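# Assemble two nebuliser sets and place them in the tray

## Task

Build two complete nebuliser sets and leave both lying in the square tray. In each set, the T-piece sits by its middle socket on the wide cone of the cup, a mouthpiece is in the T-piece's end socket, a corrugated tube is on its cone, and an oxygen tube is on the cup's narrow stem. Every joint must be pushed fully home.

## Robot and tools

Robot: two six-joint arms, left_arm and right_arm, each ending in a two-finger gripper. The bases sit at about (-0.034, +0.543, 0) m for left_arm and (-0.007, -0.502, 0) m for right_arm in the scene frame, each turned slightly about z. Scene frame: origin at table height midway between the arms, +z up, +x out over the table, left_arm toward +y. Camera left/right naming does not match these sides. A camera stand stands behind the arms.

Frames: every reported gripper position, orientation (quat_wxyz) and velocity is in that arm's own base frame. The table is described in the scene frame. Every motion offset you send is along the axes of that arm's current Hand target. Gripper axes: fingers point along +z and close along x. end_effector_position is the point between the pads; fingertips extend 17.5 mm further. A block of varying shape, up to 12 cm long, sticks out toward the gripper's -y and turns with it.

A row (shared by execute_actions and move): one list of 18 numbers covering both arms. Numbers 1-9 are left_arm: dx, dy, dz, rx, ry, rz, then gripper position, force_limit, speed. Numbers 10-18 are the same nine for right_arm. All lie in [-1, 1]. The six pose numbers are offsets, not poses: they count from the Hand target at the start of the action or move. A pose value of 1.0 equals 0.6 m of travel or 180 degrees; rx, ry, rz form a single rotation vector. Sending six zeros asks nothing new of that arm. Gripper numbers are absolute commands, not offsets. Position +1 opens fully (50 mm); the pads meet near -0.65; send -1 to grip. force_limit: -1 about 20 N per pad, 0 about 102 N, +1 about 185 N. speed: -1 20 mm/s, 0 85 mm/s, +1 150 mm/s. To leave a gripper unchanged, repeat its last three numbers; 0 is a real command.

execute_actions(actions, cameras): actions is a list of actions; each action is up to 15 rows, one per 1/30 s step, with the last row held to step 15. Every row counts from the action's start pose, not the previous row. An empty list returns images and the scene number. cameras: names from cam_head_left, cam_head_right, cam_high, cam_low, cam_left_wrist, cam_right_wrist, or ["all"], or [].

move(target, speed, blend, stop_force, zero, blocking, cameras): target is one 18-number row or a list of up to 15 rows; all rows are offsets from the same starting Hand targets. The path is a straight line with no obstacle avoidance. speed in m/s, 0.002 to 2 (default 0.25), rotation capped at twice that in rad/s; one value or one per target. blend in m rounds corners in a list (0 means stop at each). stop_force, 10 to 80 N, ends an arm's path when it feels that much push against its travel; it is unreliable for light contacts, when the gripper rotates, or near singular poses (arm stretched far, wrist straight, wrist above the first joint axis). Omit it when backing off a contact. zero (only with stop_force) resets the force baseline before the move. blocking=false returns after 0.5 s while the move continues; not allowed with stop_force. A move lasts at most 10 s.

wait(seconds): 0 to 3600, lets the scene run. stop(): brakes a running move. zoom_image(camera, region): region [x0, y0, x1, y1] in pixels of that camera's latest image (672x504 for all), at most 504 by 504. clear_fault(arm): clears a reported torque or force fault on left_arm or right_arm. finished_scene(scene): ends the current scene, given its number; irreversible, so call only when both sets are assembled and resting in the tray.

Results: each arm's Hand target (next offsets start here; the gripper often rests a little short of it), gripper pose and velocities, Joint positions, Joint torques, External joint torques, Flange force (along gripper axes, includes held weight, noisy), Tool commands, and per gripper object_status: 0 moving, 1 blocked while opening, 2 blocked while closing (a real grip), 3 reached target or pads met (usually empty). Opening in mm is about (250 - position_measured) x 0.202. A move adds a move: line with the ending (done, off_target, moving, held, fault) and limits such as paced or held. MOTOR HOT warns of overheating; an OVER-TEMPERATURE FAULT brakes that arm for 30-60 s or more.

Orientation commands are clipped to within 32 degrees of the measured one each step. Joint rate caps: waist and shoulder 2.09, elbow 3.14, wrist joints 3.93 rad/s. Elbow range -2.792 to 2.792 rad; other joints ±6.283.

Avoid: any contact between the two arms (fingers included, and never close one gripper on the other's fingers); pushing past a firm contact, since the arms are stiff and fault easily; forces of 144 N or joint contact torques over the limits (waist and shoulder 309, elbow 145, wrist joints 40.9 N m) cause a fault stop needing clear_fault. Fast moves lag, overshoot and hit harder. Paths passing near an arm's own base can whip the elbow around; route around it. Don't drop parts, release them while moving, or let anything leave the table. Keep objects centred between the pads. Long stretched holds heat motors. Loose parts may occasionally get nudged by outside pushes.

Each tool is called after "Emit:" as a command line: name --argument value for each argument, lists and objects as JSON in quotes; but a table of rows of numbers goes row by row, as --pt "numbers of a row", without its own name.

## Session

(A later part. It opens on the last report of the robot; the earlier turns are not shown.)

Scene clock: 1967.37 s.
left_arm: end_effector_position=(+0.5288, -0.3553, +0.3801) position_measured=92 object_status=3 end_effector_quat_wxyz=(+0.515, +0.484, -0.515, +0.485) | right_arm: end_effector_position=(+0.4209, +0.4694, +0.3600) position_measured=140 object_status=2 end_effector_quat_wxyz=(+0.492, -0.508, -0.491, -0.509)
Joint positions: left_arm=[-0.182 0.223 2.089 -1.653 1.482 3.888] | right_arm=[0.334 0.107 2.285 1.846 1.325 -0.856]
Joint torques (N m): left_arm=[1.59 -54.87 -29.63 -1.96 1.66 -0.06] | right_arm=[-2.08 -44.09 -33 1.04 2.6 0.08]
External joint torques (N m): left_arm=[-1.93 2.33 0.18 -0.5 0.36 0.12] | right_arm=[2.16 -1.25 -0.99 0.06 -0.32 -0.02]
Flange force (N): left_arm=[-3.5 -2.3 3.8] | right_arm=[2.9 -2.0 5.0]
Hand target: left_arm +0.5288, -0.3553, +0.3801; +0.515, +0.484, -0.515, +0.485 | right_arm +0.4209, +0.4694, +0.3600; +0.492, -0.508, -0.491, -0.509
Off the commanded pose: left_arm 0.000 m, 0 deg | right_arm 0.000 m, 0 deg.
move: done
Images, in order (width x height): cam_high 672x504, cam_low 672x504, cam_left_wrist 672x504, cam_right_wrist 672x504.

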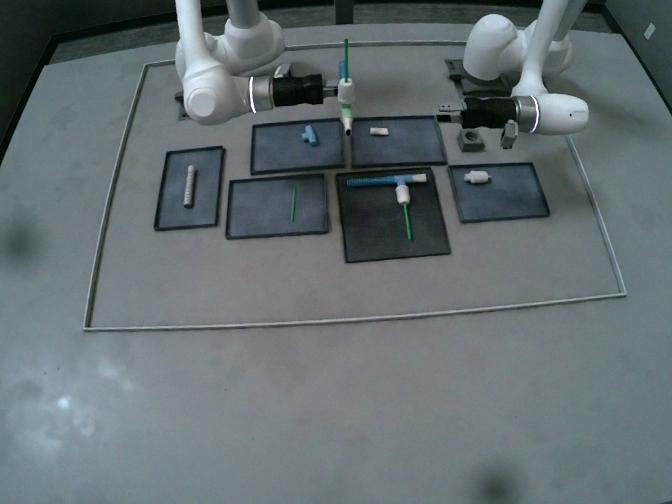

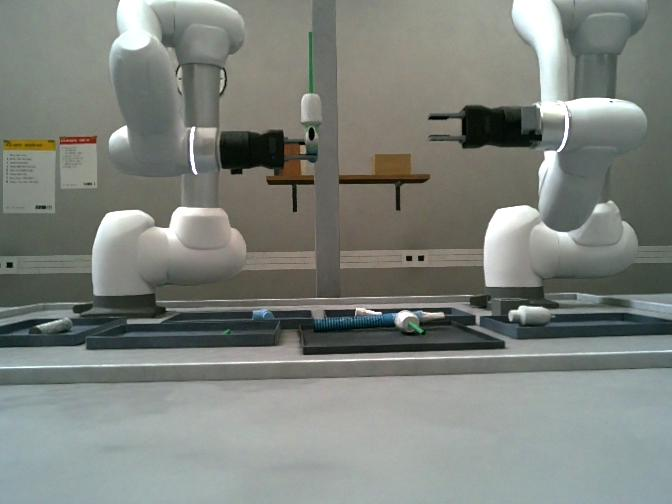

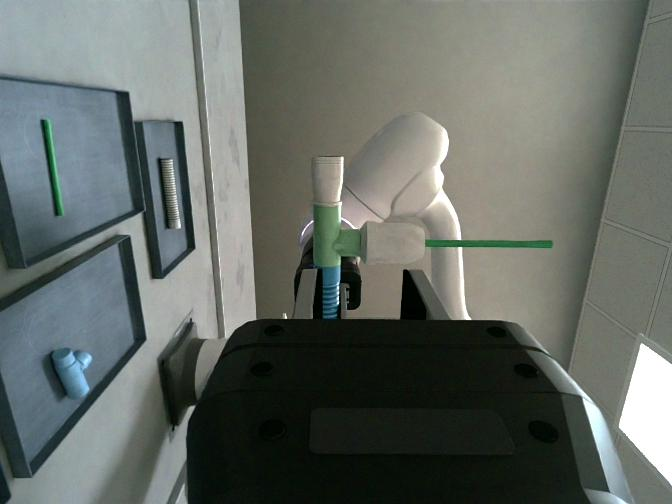

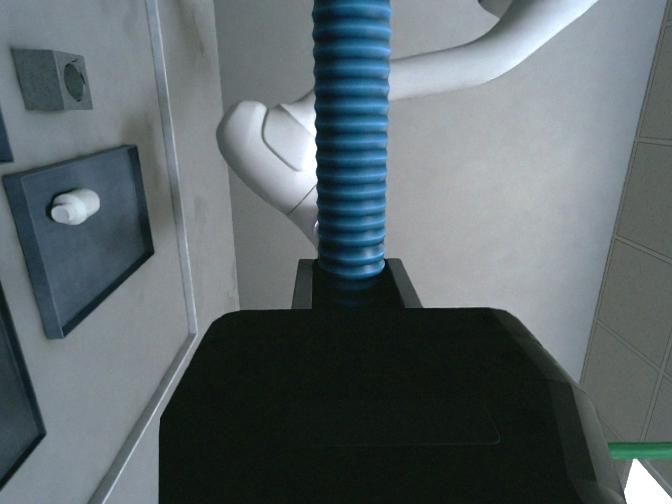

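Emit:
move --target '[-0.0295,-0.005,0.25,0,0,0,0.736,0,-0.5,0,0,0,0,0,0,-1,-0.2,-0.5]' --speed 0.15 --cameras '["cam_low","cam_high","cam_left_wrist"]'

Scene clock: 1978.10 s.
left_arm: end_effector_position=(+0.5227, -0.5052, +0.3626) position_measured=43 object_status=3 end_effector_quat_wxyz=(+0.515, +0.484, -0.515, +0.485) | right_arm: end_effector_position=(+0.4209, +0.4694, +0.3600) position_measured=140 object_status=2 end_effector_quat_wxyz=(+0.492, -0.508, -0.491, -0.509)
Joint positions: left_arm=[-0.438 0.287 2.044 -1.838 1.301 3.939] | right_arm=[0.334 0.107 2.285 1.846 1.325 -0.856]
Joint torques (N m): left_arm=[1 -61.7 -29.81 -2.3 1.71 -0.09] | right_arm=[-1.98 -44.44 -33.28 1.06 2.61 0.06]
External joint torques (N m): left_arm=[-1.2 2.48 0.13 -0.52 0.41 0.15] | right_arm=[1.91 -1.02 -0.7 0.07 -0.34 0]
Flange force (N): left_arm=[-4.0 -1.8 3.0] | right_arm=[2.3 -2.0 4.4]
Hand target: left_arm +0.5227, -0.5053, +0.3625; +0.515, +0.484, -0.515, +0.485 | right_arm +0.4209, +0.4694, +0.3600; +0.492, -0.508, -0.491, -0.509
Off the commanded pose: left_arm 0.000 m, 0 deg | right_arm 0.000 m, 0 deg.
move: done
Images, in order (width x height): cam_high 672x504, cam_low 672x504, cam_left_wrist 672x504.

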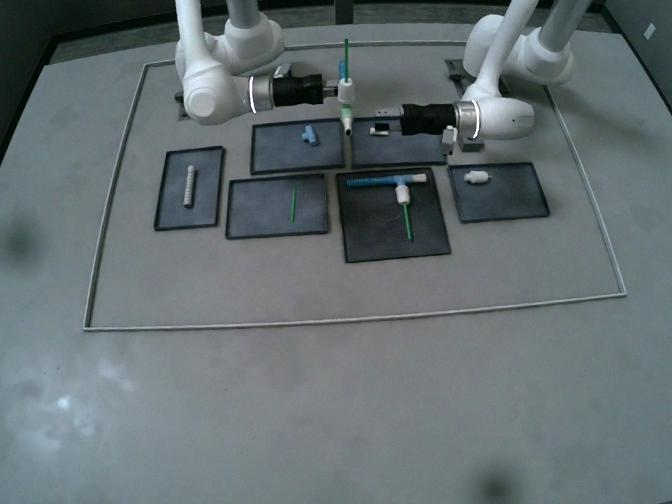

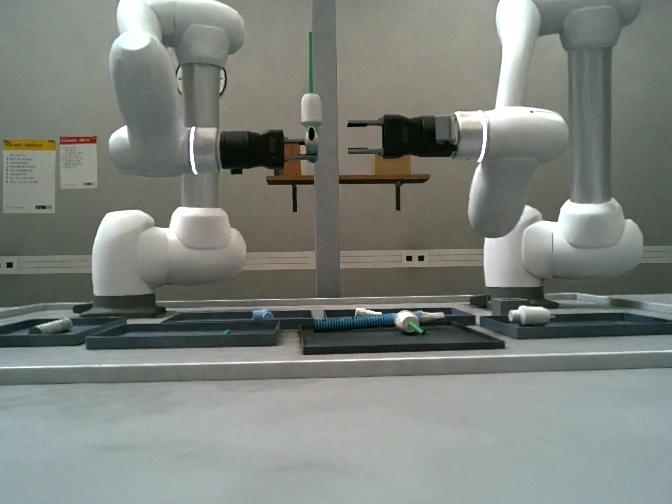

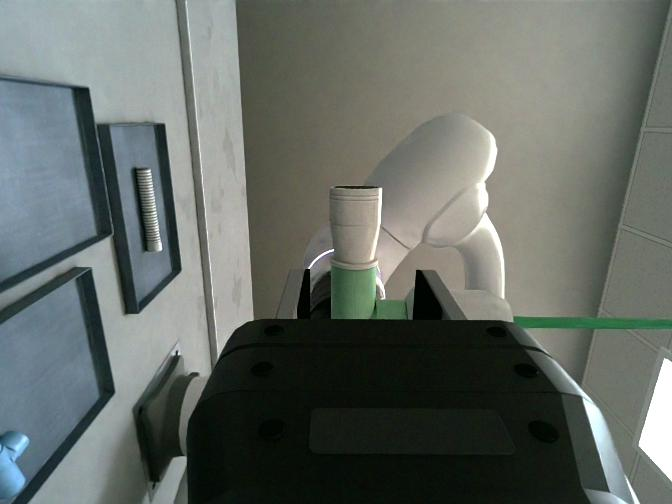

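Emit:
move --target '[0,0,0.12,0,0,0,0.736,0,-0.5,0,0,0,0,0,0,-1,-0.2,-0.5]' --speed 0.05 --stop_force 12

Emit:
execute_actions --actions '[[[0,0,0,0,0,0,-1,0,-0.5,0,0,0,0,0,0,-1,-0.2,-0.5]],[[0,0,0,0,0,0,-1,0,-0.5,0,0,0,0,0,0,-1,-0.2,-0.5]]]' --cameras '["cam_left_wrist","cam_low"]'

Scene clock: 1985.67 s.
left_arm: end_effector_position=(+0.5183, -0.5771, +0.3626) position_measured=43 object_status=3 end_effector_quat_wxyz=(+0.515, +0.484, -0.515, +0.485) | right_arm: end_effector_position=(+0.4209, +0.4694, +0.3600) position_measured=140 object_status=2 end_effector_quat_wxyz=(+0.492, -0.508, -0.491, -0.509)
Joint positions: left_arm=[-0.549 0.321 1.993 -1.916 1.219 3.949] | right_arm=[0.334 0.107 2.285 1.846 1.325 -0.856]
Joint torques (N m): left_arm=[1.71 -66.12 -30.74 -2.43 1.74 -0.1] | right_arm=[-1.69 -44.32 -33.16 1.1 2.59 0.03]
External joint torques (N m): left_arm=[-1.59 2.55 -0.02 -0.57 0.4 0.16] | right_arm=[1.62 -0.9 -0.82 0.02 -0.32 0.03]
Flange force (N): left_arm=[-4.0 -1.4 3.9] | right_arm=[2.3 -1.4 3.9]
Hand target: left_arm +0.5183, -0.5771, +0.3626; +0.515, +0.484, -0.515, +0.485 | right_arm +0.4209, +0.4694, +0.3600; +0.492, -0.508, -0.491, -0.509
Off the commanded pose: left_arm 0.000 m, 0 deg | right_arm 0.000 m, 0 deg.
move: done

Scene clock: 1986.87 s.
left_arm: end_effector_position=(+0.5183, -0.5771, +0.3626) position_measured=127 object_status=2 end_effector_quat_wxyz=(+0.515, +0.484, -0.515, +0.485) | right_arm: end_effector_position=(+0.4209, +0.4694, +0.3600) position_measured=140 object_status=2 end_effector_quat_wxyz=(+0.492, -0.508, -0.491, -0.509)
Joint positions: left_arm=[-0.549 0.321 1.993 -1.916 1.219 3.949] | right_arm=[0.334 0.107 2.285 1.846 1.325 -0.856]
Joint torques (N m): left_arm=[1.21 -66.75 -30.76 -2.44 2.04 -0.15] | right_arm=[-2.67 -44.02 -33.17 1.06 2.36 0.08]
External joint torques (N m): left_arm=[-1.19 3.17 0.14 -0.56 0.1 0.21] | right_arm=[2.67 -1.71 -0.97 0.06 -0.08 -0.03]
External joint torques at the end of the 1st action: left_arm=[-1.31 2.88 0.17 -0.58 0.13 0.19] | right_arm=[2.21 -1.35 -0.87 0.05 -0.04 -0.02]
Flange force (N): left_arm=[-4.7 -2.0 3.8] | right_arm=[3.4 -3.0 5.4]
Flange force at the end of the 1st action (N): left_arm=[-4.4 -1.5 3.8] | right_arm=[2.7 -2.3 4.6]
Hand target: left_arm +0.5183, -0.5771, +0.3626; +0.515, +0.484, -0.515, +0.485 | right_arm +0.4209, +0.4694, +0.3600; +0.492, -0.508, -0.491, -0.509
Off the commanded pose: left_arm 0.000 m, 0 deg | right_arm 0.000 m, 0 deg.
Images, in order (width x height): cam_low 672x504, cam_left_wrist 672x504.

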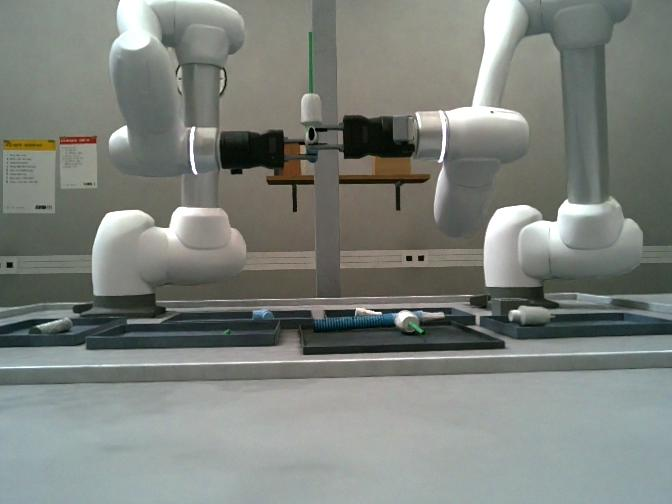

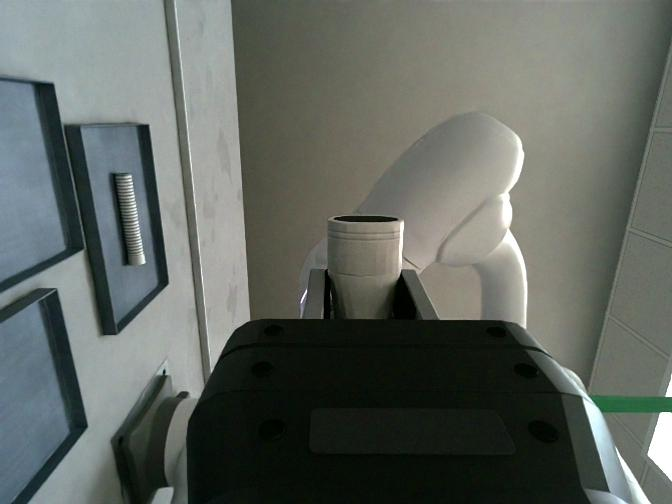

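Emit:
execute_actions --actions '[[[0,0,0,0,0,0,-1,0,-0.5,0,0,0,0,0,0,0.5,-0.2,-0.5]],[[0,0,0,0,0,0,-1,0,-0.5,0,0,0,0,0,0,0.5,-0.2,-0.5]]]'

Emit:
move --target '[0,0,0,0,0,0,-1,0,-0.5,0,0,-0.3,0,0,0,0.5,-0.2,-0.5]' --speed 0.12 --cameras '["cam_low","cam_high","cam_right_wrist"]'

Scene clock: 2006.70 s.
left_arm: end_effector_position=(+0.5183, -0.5771, +0.3626) position_measured=127 object_status=2 end_effector_quat_wxyz=(+0.515, +0.484, -0.515, +0.485) | right_arm: end_effector_position=(+0.4209, +0.4694, +0.3600) position_measured=78 object_status=3 end_effector_quat_wxyz=(+0.492, -0.508, -0.491, -0.509)
Joint positions: left_arm=[-0.549 0.321 1.993 -1.916 1.219 3.949] | right_arm=[0.334 0.107 2.285 1.846 1.325 -0.856]
Joint torques (N m): left_arm=[1.64 -66.23 -30.99 -2.54 1.86 -0.14] | right_arm=[-1.9 -44.08 -32.82 0.99 2.47 0.11]
External joint torques (N m): left_arm=[-1.58 2.64 0.34 -0.46 0.27 0.2] | right_arm=[1.63 -0.79 -1.16 0.15 -0.21 -0.06]
External joint torques at the end of the 1st action: left_arm=[-2.03 2.99 0.56 -0.47 0.33 0.15] | right_arm=[1.78 -0.84 -1.03 0.17 -0.25 0]
Flange force (N): left_arm=[-4.2 -0.9 3.7] | right_arm=[2.1 -0.8 4.3]
Flange force at the end of the 1st action (N): left_arm=[-4.8 -0.6 4.3] | right_arm=[2.2 -1.2 4.6]
Hand target: left_arm +0.5183, -0.5771, +0.3626; +0.515, +0.484, -0.515, +0.485 | right_arm +0.4209, +0.4694, +0.3600; +0.492, -0.508, -0.491, -0.509
Off the commanded pose: left_arm 0.000 m, 0 deg | right_arm 0.000 m, 0 deg.

Scene clock: 2008.57 s.
left_arm: end_effector_position=(+0.5183, -0.5771, +0.3626) position_measured=127 object_status=2 end_effector_quat_wxyz=(+0.515, +0.484, -0.515, +0.485) | right_arm: end_effector_position=(+0.4148, +0.2896, +0.3598) position_measured=78 object_status=3 end_effector_quat_wxyz=(+0.492, -0.508, -0.491, -0.509)
Joint positions: left_arm=[-0.549 0.321 1.993 -1.916 1.219 3.949] | right_arm=[-0.087 0.043 2.358 1.532 1.608 -0.83]
Joint torques (N m): left_arm=[1.87 -66.5 -30.88 -2.58 1.87 -0.12] | right_arm=[-2.02 -35.54 -31.66 2 2.42 -0.02]
External joint torques (N m): left_arm=[-2.12 3.06 0.29 -0.43 0.27 0.18] | right_arm=[1.89 -1.54 -0.97 0.16 -0.2 0.07]
Flange force (N): left_arm=[-4.6 -1.1 4.7] | right_arm=[3.6 -0.5 5.3]
Hand target: left_arm +0.5183, -0.5771, +0.3626; +0.515, +0.484, -0.515, +0.485 | right_arm +0.4148, +0.2895, +0.3598; +0.492, -0.508, -0.491, -0.509
Off the commanded pose: left_arm 0.000 m, 0 deg | right_arm 0.000 m, 0 deg.
move: done
Images, in order (width x height): cam_high 672x504, cam_low 672x504, cam_right_wrist 672x504.

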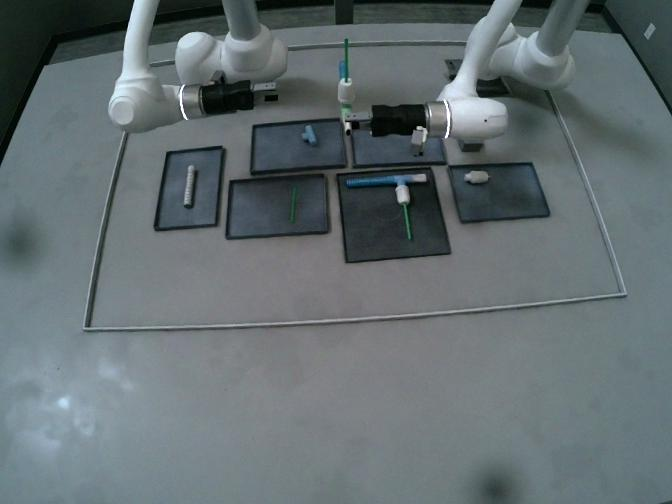

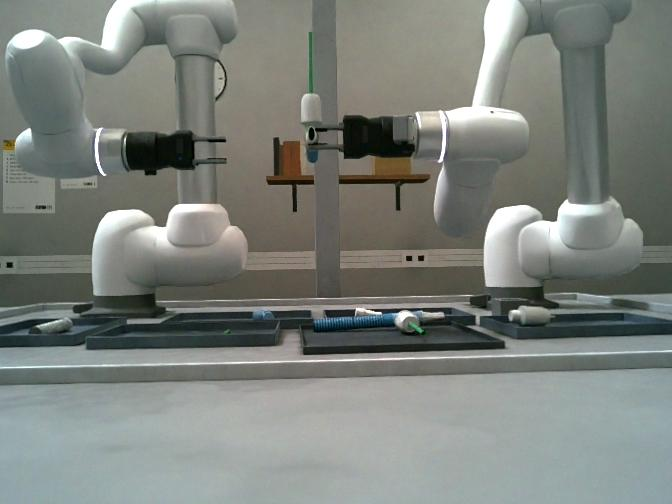

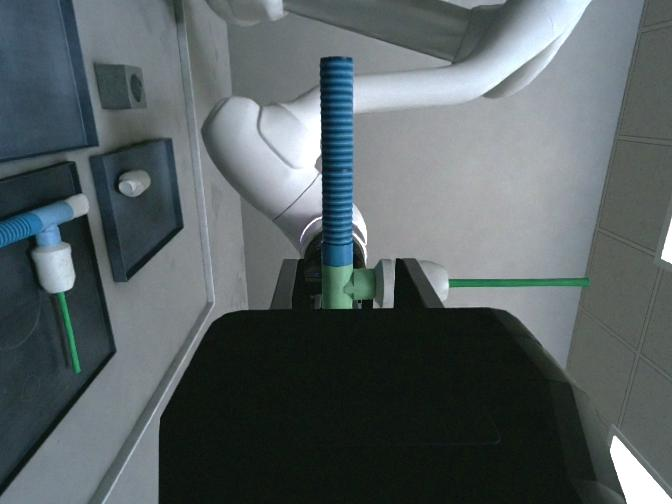

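Emit:
move --target '[-0.0543,-0.1367,-0.5033,-0.385,-0.385,0.384,-1,0,-0.5,0,0,0,0,0,0,0.5,-0.2,-0.5]' --speed 0.2 --cameras '["cam_low","cam_high","cam_left_wrist"]'

Scene clock: 2022.63 s.
left_arm: end_effector_position=(+0.6186, -0.2807, +0.3298) position_measured=127 object_status=2 end_effector_quat_wxyz=(+0.000, +0.030, +1.000, +0.000) | right_arm: end_effector_position=(+0.4148, +0.2895, +0.3598) position_measured=78 object_status=3 end_effector_quat_wxyz=(+0.492, -0.508, -0.491, -0.509)
Joint positions: left_arm=[-0.477 0.222 1.596 0 1.324 4.295] | right_arm=[-0.087 0.043 2.358 1.532 1.608 -0.83]
Joint torques (N m): left_arm=[1.63 -68.1 -42.67 4.37 -0.43 -0.13] | right_arm=[-2.19 -35.5 -31.52 1.99 2.45 0.06]
External joint torques (N m): left_arm=[-1.72 3.23 0.67 -0.22 0.39 0.13] | right_arm=[2.05 -1.41 -1.07 0.17 -0.24 -0.01]
Flange force (N): left_arm=[-2.7 -3.5 1.5] | right_arm=[3.3 -0.1 5.8]
Hand target: left_arm +0.6186, -0.2807, +0.3298; +0.000, +0.030, +1.000, +0.000 | right_arm +0.4148, +0.2895, +0.3598; +0.492, -0.508, -0.491, -0.509
Off the commanded pose: left_arm 0.000 m, 0 deg | right_arm 0.000 m, 0 deg.
move: done
Images, in order (width x height): cam_high 672x504, cam_low 672x504, cam_left_wrist 672x504.

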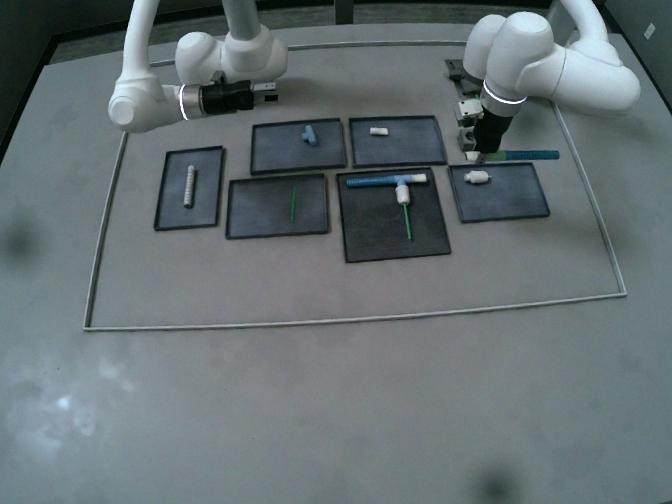

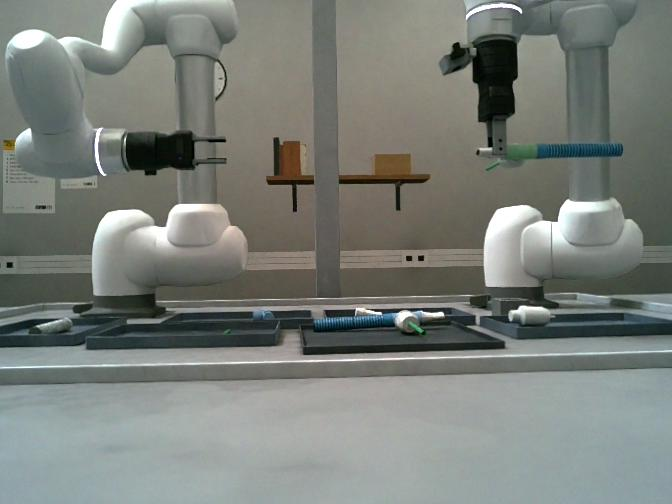

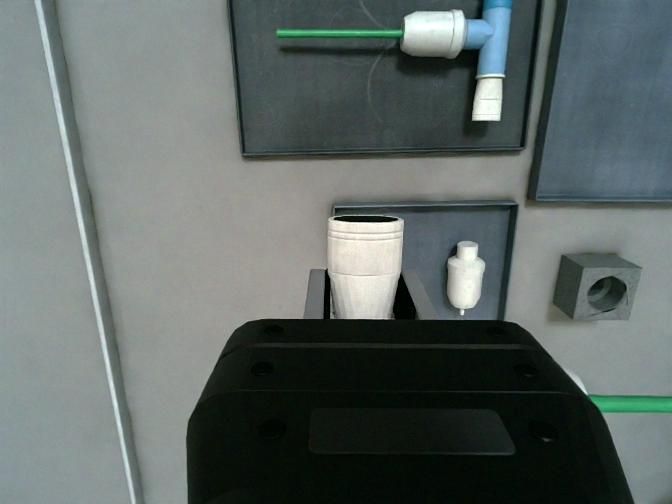

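Emit:
move --pt "0 0 0 0 0 0 -1 0 -0.5 -0.1 0.03 0.1 0.2 -0.2 -0.2 0.7 -0.2 -0.5" --pt "0 0 0 0 0 0 -1 0 -0.5 -0.3165 0.0997 0.4322 0.3855 -0.385 -0.385 0.7 -0.2 -0.5" --speed 0.25 --blend '[0.08,0]' --cameras '["cam_low","cam_right_wrist"]'

Scene clock: 2050.37 s.
left_arm: end_effector_position=(+0.6186, -0.2807, +0.3298) position_measured=127 object_status=2 end_effector_quat_wxyz=(+0.000, +0.030, +1.000, +0.000) | right_arm: end_effector_position=(+0.4833, +0.5469, +0.1703) position_measured=48 object_status=3 end_effector_quat_wxyz=(+0.000, +0.016, +1.000, +0.000)
Joint positions: left_arm=[-0.477 0.222 1.596 0 1.324 4.295] | right_arm=[0.8 0.392 1.672 0 1.078 -0.739]
Joint torques (N m): left_arm=[1.54 -67.66 -42.68 4.4 -0.42 -0.19] | right_arm=[-2.15 -77.36 -37.29 3.56 0.21 0]
External joint torques (N m): left_arm=[-1.35 2.18 0.55 -0.22 0.39 0.19] | right_arm=[2.23 -1.92 -1.19 0.25 -0.17 0]
Flange force (N): left_arm=[-1.6 -2.5 0.9] | right_arm=[2.5 1.8 -2.3]
Hand target: left_arm +0.6186, -0.2807, +0.3298; +0.000, +0.030, +1.000, +0.000 | right_arm +0.4833, +0.5470, +0.1702; +0.000, +0.016, +1.000, +0.000
Off the commanded pose: left_arm 0.000 m, 0 deg | right_arm 0.000 m, 0 deg.
move: done

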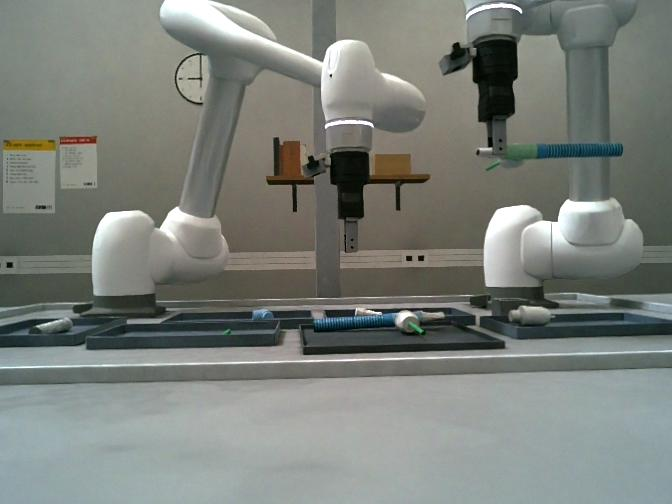

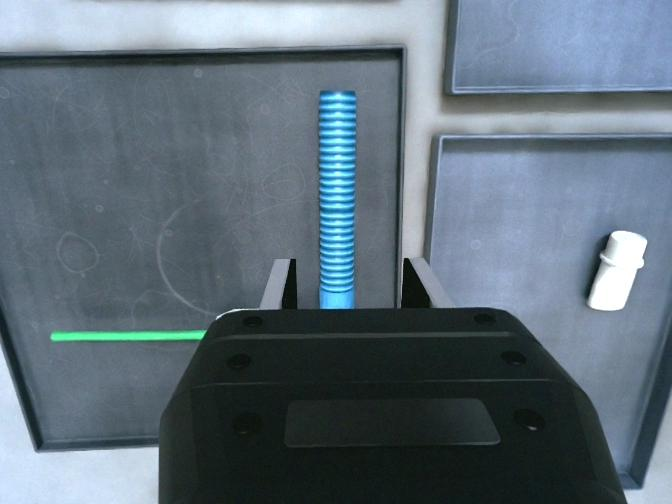

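Emit:
move --target '[0,0,0,0,0,0,-1,0,-0.5,-0.0075,0,0.237,0,0,0,0.7,-0.2,-0.5]' --speed 0.1 --stop_force 10 --cameras '["cam_right_wrist"]'

Scene clock: 2059.83 s.
left_arm: end_effector_position=(+0.6186, -0.2807, +0.3298) position_measured=127 object_status=2 end_effector_quat_wxyz=(+0.000, +0.030, +1.000, +0.000) | right_arm: end_effector_position=(+0.4878, +0.5468, +0.0280) position_measured=48 object_status=3 end_effector_quat_wxyz=(+0.000, +0.016, +1.000, +0.000)
Joint positions: left_arm=[-0.477 0.222 1.596 0 1.324 4.295] | right_arm=[0.795 0.528 1.765 0 0.849 -0.743]
Joint torques (N m): left_arm=[1.85 -67.59 -42.58 4.41 -0.43 -0.12] | right_arm=[-2.06 -85.64 -31.78 3.06 0.24 -0.01]
External joint torques (N m): left_arm=[-1.72 2.57 0.65 -0.26 0.4 0.11] | right_arm=[2.06 -0.62 -0.95 0.18 -0.21 0.01]
Flange force (N): left_arm=[-1.8 -3.2 1.2] | right_arm=[1.4 2.7 -0.8]
Hand target: left_arm +0.6186, -0.2807, +0.3298; +0.000, +0.030, +1.000, +0.000 | right_arm +0.4877, +0.5468, +0.0280; +0.000, +0.016, +1.000, +0.000
Off the commanded pose: left_arm 0.000 m, 0 deg | right_arm 0.000 m, 0 deg.
move: done

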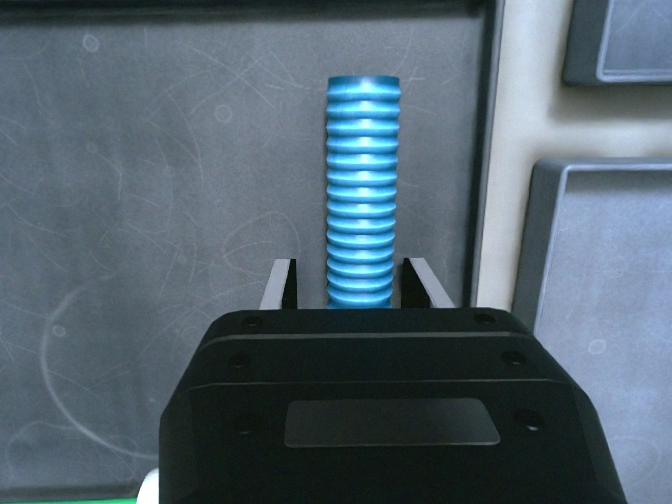

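Emit:
execute_actions --actions '[[[0,0,0,0,0,0,-1,0,-0.5,0,0,0,0,0,0,-1,-0.6,-0.5]],[[0,0,0,0,0,0,-1,0,-0.5,0,0,0,0,0,0,-1,-0.6,-0.5]]]'

Emit:
move --target '[0,0,0,0,0,0,-1,0,-0.5,0.025,0,-0.0015,0,0,0,-1,-0.6,-0.5]' --speed 0.03

Emit:
execute_actions --actions '[[[0,0,0,0,0,0,-1,0,-0.5,0,0,0.001,0,0,0,0.6,-0.2,-0.7]],[[0,0,0,0,0,0,-1,0,-0.5,0,0,0.001,0,0,0,0.6,-0.2,-0.7]]]'

Emit:
move --target '[0,0,0,0,0,0,-1,0,-0.5,0,0,-0.25,0,0,0,0.6,-0.2,-0.5]' --speed 0.12 --cameras '["cam_right_wrist","cam_low"]'

Scene clock: 2066.20 s.
left_arm: end_effector_position=(+0.6186, -0.2807, +0.3298) position_measured=127 object_status=2 end_effector_quat_wxyz=(+0.000, +0.030, +1.000, +0.000) | right_arm: end_effector_position=(+0.4877, +0.5468, +0.0280) position_measured=138 object_status=2 end_effector_quat_wxyz=(+0.000, +0.016, +1.000, +0.000)
Joint positions: left_arm=[-0.477 0.222 1.596 0 1.324 4.295] | right_arm=[0.795 0.528 1.765 0 0.849 -0.743]
Joint torques (N m): left_arm=[1.79 -68.01 -42.59 4.4 -0.43 -0.15] | right_arm=[-2.32 -85.26 -31.83 3.06 0.22 0.04]
External joint torques (N m): left_arm=[-1.72 3.45 0.76 -0.27 0.39 0.15] | right_arm=[2.21 -1.38 -1.08 0.2 -0.19 -0.04]
External joint torques at the end of the 1st action: left_arm=[-2.1 2.68 0.53 -0.27 0.38 0.14] | right_arm=[1.88 -0.39 -0.96 0.22 -0.19 0.02]
Flange force (N): left_arm=[-2.9 -3.6 1.7] | right_arm=[1.9 2.3 -1.7]
Flange force at the end of the 1st action (N): left_arm=[-1.9 -3.8 1.1] | right_arm=[1.0 2.8 -0.6]
Hand target: left_arm +0.6186, -0.2807, +0.3298; +0.000, +0.030, +1.000, +0.000 | right_arm +0.4877, +0.5468, +0.0280; +0.000, +0.016, +1.000, +0.000
Off the commanded pose: left_arm 0.000 m, 0 deg | right_arm 0.000 m, 0 deg.

Scene clock: 2066.97 s.
left_arm: end_effector_position=(+0.6186, -0.2807, +0.3298) position_measured=127 object_status=2 end_effector_quat_wxyz=(+0.000, +0.030, +1.000, +0.000) | right_arm: end_effector_position=(+0.4728, +0.5473, +0.0289) position_measured=138 object_status=2 end_effector_quat_wxyz=(+0.000, +0.016, +1.000, +0.000)
Joint positions: left_arm=[-0.477 0.222 1.596 0 1.324 4.295] | right_arm=[0.811 0.516 1.785 0 0.842 -0.728]
Joint torques (N m): left_arm=[1.47 -67.64 -42.57 4.41 -0.42 -0.16] | right_arm=[-2.36 -84.56 -31.69 3.03 0.19 -0.01]
External joint torques (N m): left_arm=[-1.82 3.14 0.79 -0.29 0.39 0.16] | right_arm=[2.05 -0.26 -0.86 0.18 -0.16 0.01]
Flange force (N): left_arm=[-2.3 -3.5 1.6] | right_arm=[1.3 2.9 -0.5]
Hand target: left_arm +0.6186, -0.2807, +0.3298; +0.000, +0.030, +1.000, +0.000 | right_arm +0.4728, +0.5473, +0.0289; +0.000, +0.016, +1.000, +0.000
Off the commanded pose: left_arm 0.000 m, 0 deg | right_arm 0.000 m, 0 deg.
move: done

Scene clock: 2068.17 s.
left_arm: end_effector_position=(+0.6186, -0.2807, +0.3298) position_measured=127 object_status=2 end_effector_quat_wxyz=(+0.000, +0.030, +1.000, +0.000) | right_arm: end_effector_position=(+0.4727, +0.5473, +0.0277) position_measured=63 object_status=3 end_effector_quat_wxyz=(+0.000, +0.016, +1.000, +0.000)
Joint positions: left_arm=[-0.477 0.222 1.596 0 1.324 4.295] | right_arm=[0.811 0.517 1.785 0 0.84 -0.728]
Joint torques (N m): left_arm=[1.67 -67.77 -42.63 4.39 -0.4 -0.11] | right_arm=[-2.05 -84.35 -31.35 3.02 0.19 -0.02]
External joint torques (N m): left_arm=[-1.76 2.75 0.73 -0.25 0.37 0.11] | right_arm=[2.02 -1.23 -1.34 0.22 -0.16 0.02]
External joint torques at the end of the 1st action: left_arm=[-2.32 3.07 0.62 -0.29 0.35 0.13] | right_arm=[1.7 -1.65 -1.24 0.22 -0.19 -0.04]
Flange force (N): left_arm=[-1.8 -3.3 1.4] | right_arm=[1.4 2.8 -1.8]
Flange force at the end of the 1st action (N): left_arm=[-2.2 -4.3 1.4] | right_arm=[1.4 1.9 -2.1]
Hand target: left_arm +0.6186, -0.2807, +0.3298; +0.000, +0.030, +1.000, +0.000 | right_arm +0.4728, +0.5473, +0.0277; +0.000, +0.016, +1.000, +0.000
Off the commanded pose: left_arm 0.000 m, 0 deg | right_arm 0.000 m, 0 deg.

Scene clock: 2069.73 s.
left_arm: end_effector_position=(+0.6186, -0.2807, +0.3298) position_measured=127 object_status=2 end_effector_quat_wxyz=(+0.000, +0.030, +1.000, +0.000) | right_arm: end_effector_position=(+0.4728, +0.5473, +0.1777) position_measured=63 object_status=3 end_effector_quat_wxyz=(+0.000, +0.016, +1.000, +0.000)
Joint positions: left_arm=[-0.477 0.222 1.596 0 1.324 4.295] | right_arm=[0.811 0.377 1.68 0 1.086 -0.728]
Joint torques (N m): left_arm=[1.82 -67.89 -42.63 4.41 -0.42 -0.17] | right_arm=[-2.29 -76.91 -37.51 3.63 0.18 0.04]
External joint torques (N m): left_arm=[-2.03 2.86 0.63 -0.26 0.38 0.17] | right_arm=[2.03 -0.65 -1.04 0.19 -0.14 -0.04]
Flange force (N): left_arm=[-2.1 -3.7 1.3] | right_arm=[1.3 2.7 -1.2]
Hand target: left_arm +0.6186, -0.2807, +0.3298; +0.000, +0.030, +1.000, +0.000 | right_arm +0.4728, +0.5473, +0.1777; +0.000, +0.016, +1.000, +0.000
Off the commanded pose: left_arm 0.000 m, 0 deg | right_arm 0.000 m, 0 deg.
move: done
Images, in order (width x height): cam_low 672x504, cam_right_wrist 672x504.

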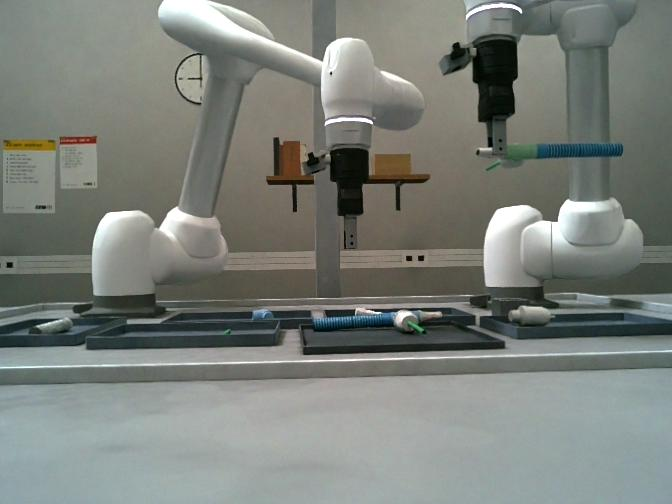

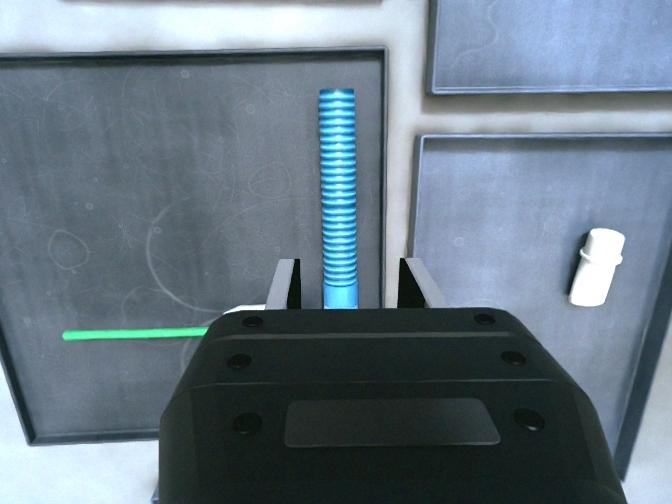

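Emit:
move --target '[0,0,0,0,0,0,-1,0,-0.5,0.06,-0.881,-0.287,0,0,0,0.6,-0.2,-0.5]' --speed 0.25

Emit:
move --target '[-0.1445,-0.49,0.3167,0,0,0,-1,0,-0.5,0,0,0,0,0,0,0.6,-0.2,-0.5]' --speed 0.18 --cameras '["cam_left_wrist","cam_low","cam_high"]'

Emit:
zoom_image --camera "cam_low" --region '[290, 240, 520, 360]'

Emit:
zoom_image --camera "cam_high" --region '[330, 150, 460, 270]'

Scene clock: 2082.03 s.
left_arm: end_effector_position=(+0.6186, -0.2807, +0.3298) position_measured=127 object_status=2 end_effector_quat_wxyz=(+0.000, +0.030, +1.000, +0.000) | right_arm: end_effector_position=(+0.4198, +0.0202, +0.3500) position_measured=63 object_status=3 end_effector_quat_wxyz=(+0.000, +0.016, +1.000, +0.000)
Joint positions: left_arm=[-0.477 0.222 1.596 0 1.324 4.295] | right_arm=[-0.034 -0.207 1.992 0 1.357 -1.573]
Joint torques (N m): left_arm=[1.58 -67.95 -42.67 4.4 -0.44 -0.12] | right_arm=[-1.29 -19.24 -41.46 3.96 0.1 0.02]
External joint torques (N m): left_arm=[-1.02 2.89 0.76 -0.23 0.41 0.12] | right_arm=[1.08 -1.69 -1.37 0.25 -0.11 -0.02]
Flange force (N): left_arm=[-2.4 -2.4 1.5] | right_arm=[1.1 2.4 -2.5]
Hand target: left_arm +0.6186, -0.2807, +0.3298; +0.000, +0.030, +1.000, +0.000 | right_arm +0.4198, +0.0201, +0.3500; +0.000, +0.016, +1.000, +0.000
Off the commanded pose: left_arm 0.000 m, 0 deg | right_arm 0.000 m, 0 deg.
move: done

Scene clock: 2084.40 s.
left_arm: end_effector_position=(+0.6876, -0.5794, +0.1399) position_measured=127 object_status=2 end_effector_quat_wxyz=(+0.000, +0.030, +1.000, +0.000) | right_arm: end_effector_position=(+0.4198, +0.0201, +0.3500) position_measured=63 object_status=3 end_effector_quat_wxyz=(+0.000, +0.016, +1.000, +0.000)
Joint positions: left_arm=[-0.738 0.662 1.296 -0.001 1.184 4.033] | right_arm=[-0.034 -0.207 1.992 0 1.357 -1.573]
Joint torques (N m): left_arm=[1.55 -109.16 -40.71 4.22 -0.36 -0.11] | right_arm=[-1.89 -19.35 -41.47 4.04 0.13 -0.01]
External joint torques (N m): left_arm=[-1.25 4.96 0.71 -0.25 0.3 0.11] | right_arm=[1.68 -1.28 -1.34 0.17 -0.14 0.01]
Flange force (N): left_arm=[-4.1 -4.7 3.3] | right_arm=[0.4 4.0 -2.3]
Hand target: left_arm +0.6876, -0.5794, +0.1398; +0.000, +0.030, +1.000, +0.000 | right_arm +0.4198, +0.0201, +0.3500; +0.000, +0.016, +1.000, +0.000
Off the commanded pose: left_arm 0.000 m, 0 deg | right_arm 0.000 m, 0 deg.
move: done
Images, in order (width x height): cam_high 672x504, cam_low 672x504, cam_left_wrist 672x504.

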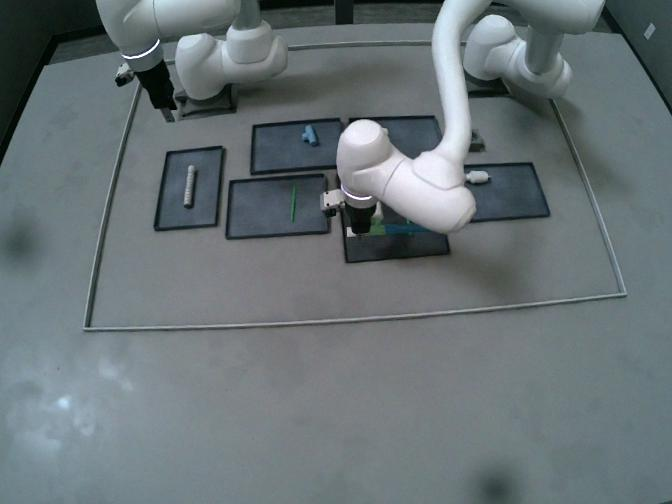

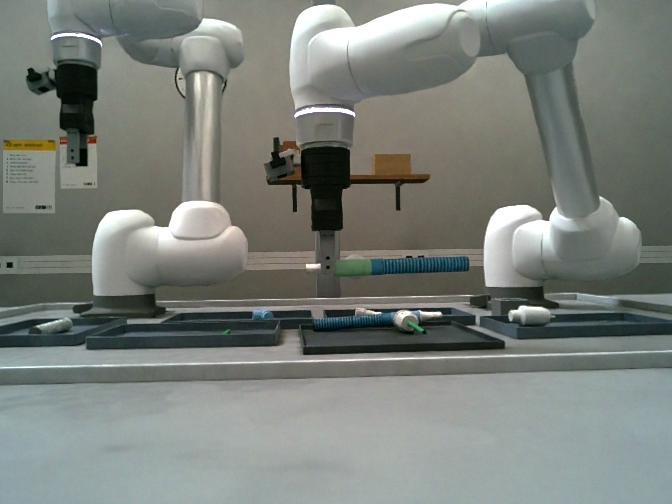

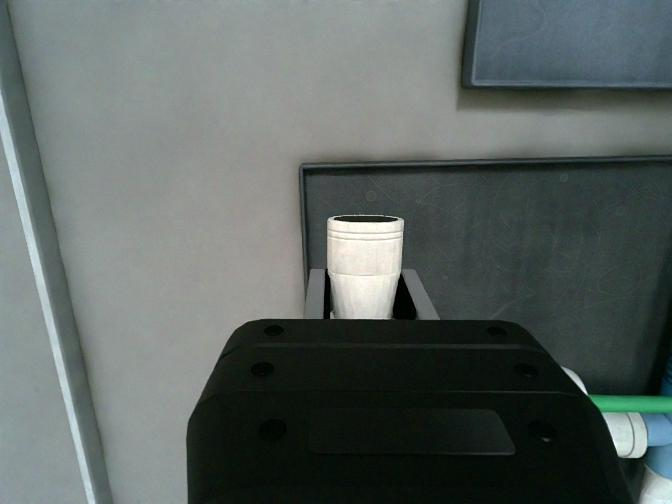

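Scaled by 2.191 from the camera's image (finer frame: 960x720).

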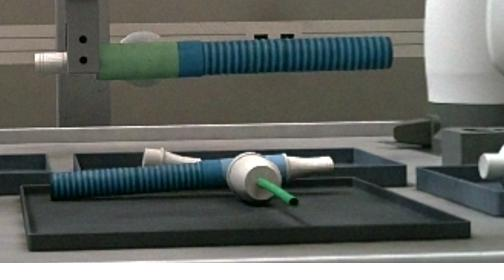

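Scaled by 3.877 from the camera's image (finer frame: 960x720).

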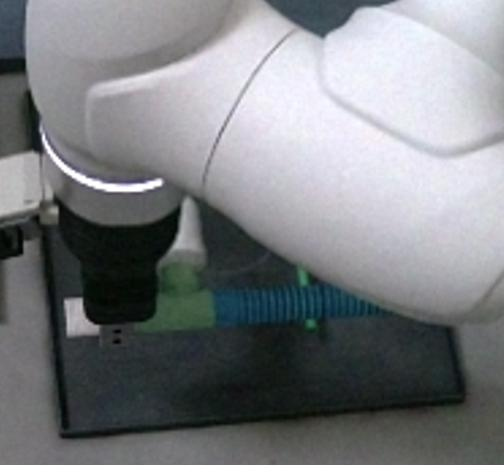

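Emit:
move --target '[-0.0133,0.0167,0.15,0,0,0,-1,0,-0.5,0,0,0,0,0,0,0.6,-0.2,-0.5]' --speed 0.1

Emit:
move --target '[0,0,0.055,0,0,0,-1,0,-0.5,0,0,0,0,0,0,0.6,-0.2,-0.5]' --speed 0.012 --stop_force 10 --cameras '["cam_left_wrist","cam_low","cam_high"]'

Emit:
zoom_image --camera "cam_low" --region '[290, 280, 520, 360]'

Emit:
zoom_image --camera "cam_high" --region '[330, 150, 460, 270]'

Scene clock: 2093.80 s.
left_arm: end_effector_position=(+0.6961, -0.5698, +0.0497) position_measured=127 object_status=2 end_effector_quat_wxyz=(+0.000, +0.030, +1.000, +0.000) | right_arm: end_effector_position=(+0.4198, +0.0201, +0.3500) position_measured=63 object_status=3 end_effector_quat_wxyz=(+0.000, +0.016, +1.000, +0.000)
Joint positions: left_arm=[-0.724 0.728 1.358 0 1.057 4.048] | right_arm=[-0.034 -0.207 1.992 0 1.357 -1.573]
Joint torques (N m): left_arm=[1.68 -111.08 -38.25 4.01 -0.42 -0.12] | right_arm=[-2.09 -19.21 -41.49 3.98 0.14 0]
External joint torques (N m): left_arm=[-1.88 3.81 0.58 -0.29 0.37 0.12] | right_arm=[1.94 -1.28 -1.25 0.23 -0.16 0]
Flange force (N): left_arm=[-2.3 -4.1 2.9] | right_arm=[0.5 4.6 -2.1]
Hand target: left_arm +0.6961, -0.5698, +0.0498; +0.000, +0.030, +1.000, +0.000 | right_arm +0.4198, +0.0201, +0.3500; +0.000, +0.016, +1.000, +0.000
Off the commanded pose: left_arm 0.000 m, 0 deg | right_arm 0.000 m, 0 deg.
move: done

Scene clock: 2095.70 s.
left_arm: end_effector_position=(+0.6962, -0.5699, +0.0340) position_measured=127 object_status=2 end_effector_quat_wxyz=(+0.000, +0.030, +1.000, +0.000) | right_arm: end_effector_position=(+0.4198, +0.0201, +0.3500) position_measured=63 object_status=3 end_effector_quat_wxyz=(+0.000, +0.016, +1.000, +0.000)
Joint positions: left_arm=[-0.724 0.741 1.366 0 1.035 4.048] | right_arm=[-0.034 -0.207 1.992 0 1.357 -1.573]
Joint torques (N m): left_arm=[2.62 -100.48 -31.32 4.04 -0.76 -0.1] | right_arm=[-1.89 -19.3 -41.51 4.01 0.13 0.01]
External joint torques (N m): left_arm=[-3.08 -7.22 -5.88 -0.37 0.71 0.1] | right_arm=[1.79 -1.6 -1.31 0.2 -0.15 -0.01]
Flange force (N): left_arm=[-3.0 -6.3 -10.0] | right_arm=[1.0 4.2 -2.3]
Hand target: left_arm +0.6962, -0.5699, +0.0340; +0.000, +0.030, +1.000, +0.000 (not the last commanded pose) | right_arm +0.4198, +0.0201, +0.3500; +0.000, +0.016, +1.000, +0.000
Off the commanded pose: left_arm 0.017 m, 0 deg | right_arm 0.000 m, 0 deg.
move: contact (left_arm)
Images, in order (width x height): cam_high 672x504, cam_low 672x504, cam_left_wrist 672x504.

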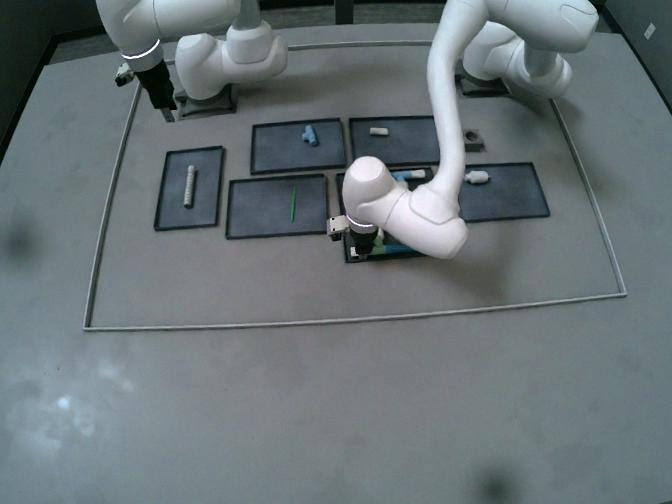

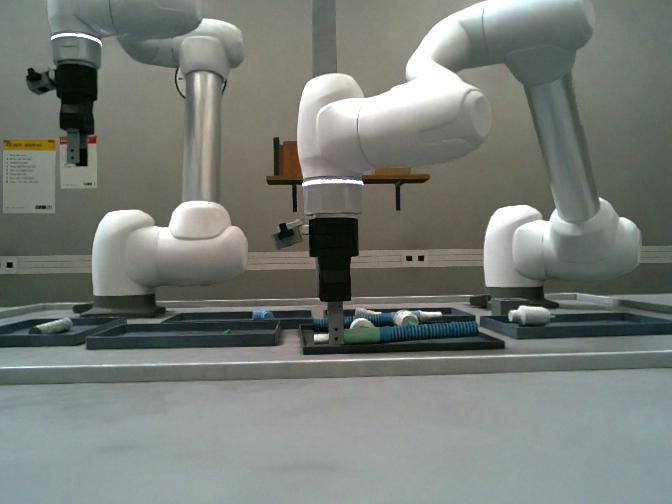

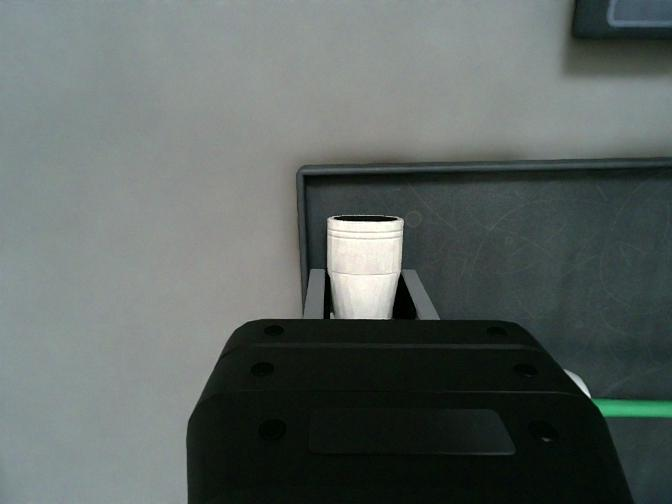

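Scaled by 2.191 from the camera's image (finer frame: 960x720).

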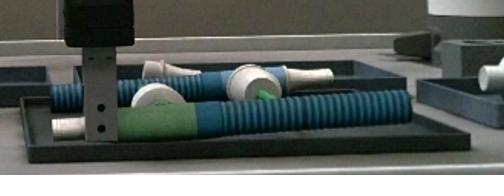

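Scaled by 3.877 from the camera's image (finer frame: 960x720).

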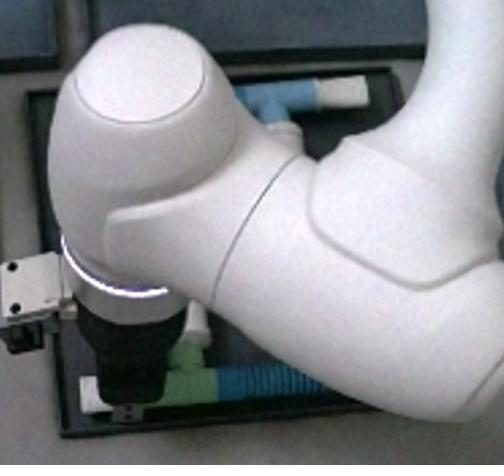

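Emit:
move --target '[-0.0018,0,0.0105,0,0.033,0,-1,0,-0.5,0,0,0,0,0,0,0.6,-0.2,-0.5]' --speed 0.02

Scene clock: 2105.27 s.
left_arm: end_effector_position=(+0.6973, -0.5700, +0.0278) position_measured=127 object_status=2 end_effector_quat_wxyz=(-0.052, +0.030, +0.998, +0.001) | right_arm: end_effector_position=(+0.4198, +0.0201, +0.3500) position_measured=63 object_status=3 end_effector_quat_wxyz=(+0.000, +0.016, +1.000, +0.000)
Joint positions: left_arm=[-0.703 0.784 1.301 -0.069 1.141 4.1] | right_arm=[-0.034 -0.207 1.992 0 1.357 -1.573]
Joint torques (N m): left_arm=[2.12 -60.01 -11.34 4.65 -3.12 -0.06] | right_arm=[-2.1 -19.18 -41.39 4 0.17 0.03]
External joint torques (N m): left_arm=[-2.31 -51.26 -25.89 -1.1 3.33 0.07] | right_arm=[1.84 -1.38 -1.36 0.2 -0.19 -0.03]
Flange force (N): left_arm=[6.5 -2.6 -58.9] | right_arm=[0.5 4.3 -2.2]
Hand target: left_arm +0.6973, -0.5699, +0.0277; -0.052, +0.030, +0.998, +0.001 | right_arm +0.4198, +0.0201, +0.3500; +0.000, +0.016, +1.000, +0.000
Off the commanded pose: left_arm 0.000 m, 0 deg | right_arm 0.000 m, 0 deg.
move: done

Emit:
move --pt "0 0 -0.006 0 0 0 -1 0 -0.5 0 0 0 0 0 0 0.6 -0.2 -0.5" --pt "0.01 0 -0.006 0 0 0 -1 0 -0.5 0 0 0 0 0 0 0.6 -0.2 -0.5" --speed 0.02 --cameras '["cam_left_wrist"]'

Emit:
zoom_image --camera "cam_left_wrist" --region '[270, 130, 480, 340]'

Scene clock: 2111.50 s.
left_arm: end_effector_position=(+0.6917, -0.5696, +0.0319) position_measured=127 object_status=2 end_effector_quat_wxyz=(-0.052, +0.030, +0.998, +0.001) | right_arm: end_effector_position=(+0.4198, +0.0201, +0.3500) position_measured=63 object_status=3 end_effector_quat_wxyz=(+0.000, +0.016, +1.000, +0.000)
Joint positions: left_arm=[-0.707 0.774 1.312 -0.069 1.14 4.096] | right_arm=[-0.034 -0.207 1.992 0 1.357 -1.573]
Joint torques (N m): left_arm=[1.77 -114.32 -37.86 3.82 -0.13 -0.13] | right_arm=[-2.25 -19.04 -41.48 4.02 0.15 0.02]
External joint torques (N m): left_arm=[-1.04 3.87 0.65 -0.25 0.33 0.13] | right_arm=[2.03 -1.71 -1.34 0.2 -0.17 -0.02]
Flange force (N): left_arm=[-3.2 -3.2 2.8] | right_arm=[1.1 4.7 -2.4]
Hand target: left_arm +0.6917, -0.5696, +0.0319; -0.052, +0.030, +0.998, +0.001 | right_arm +0.4198, +0.0201, +0.3500; +0.000, +0.016, +1.000, +0.000
Off the commanded pose: left_arm 0.000 m, 0 deg | right_arm 0.000 m, 0 deg.
move: done

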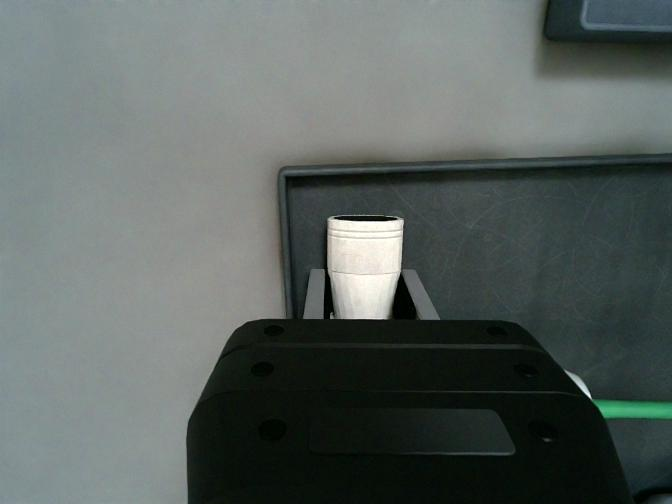

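Scaled by 2.400 from the camera's image (finer frame: 960x720).

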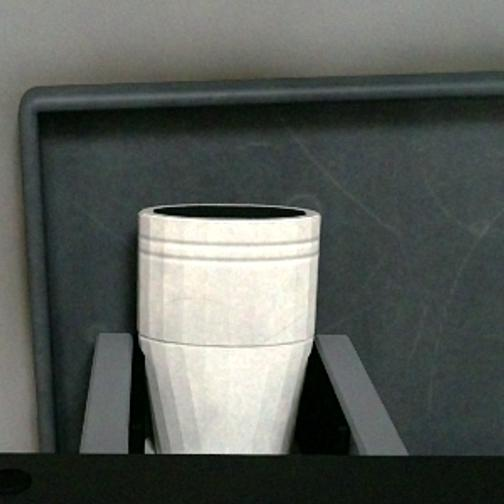

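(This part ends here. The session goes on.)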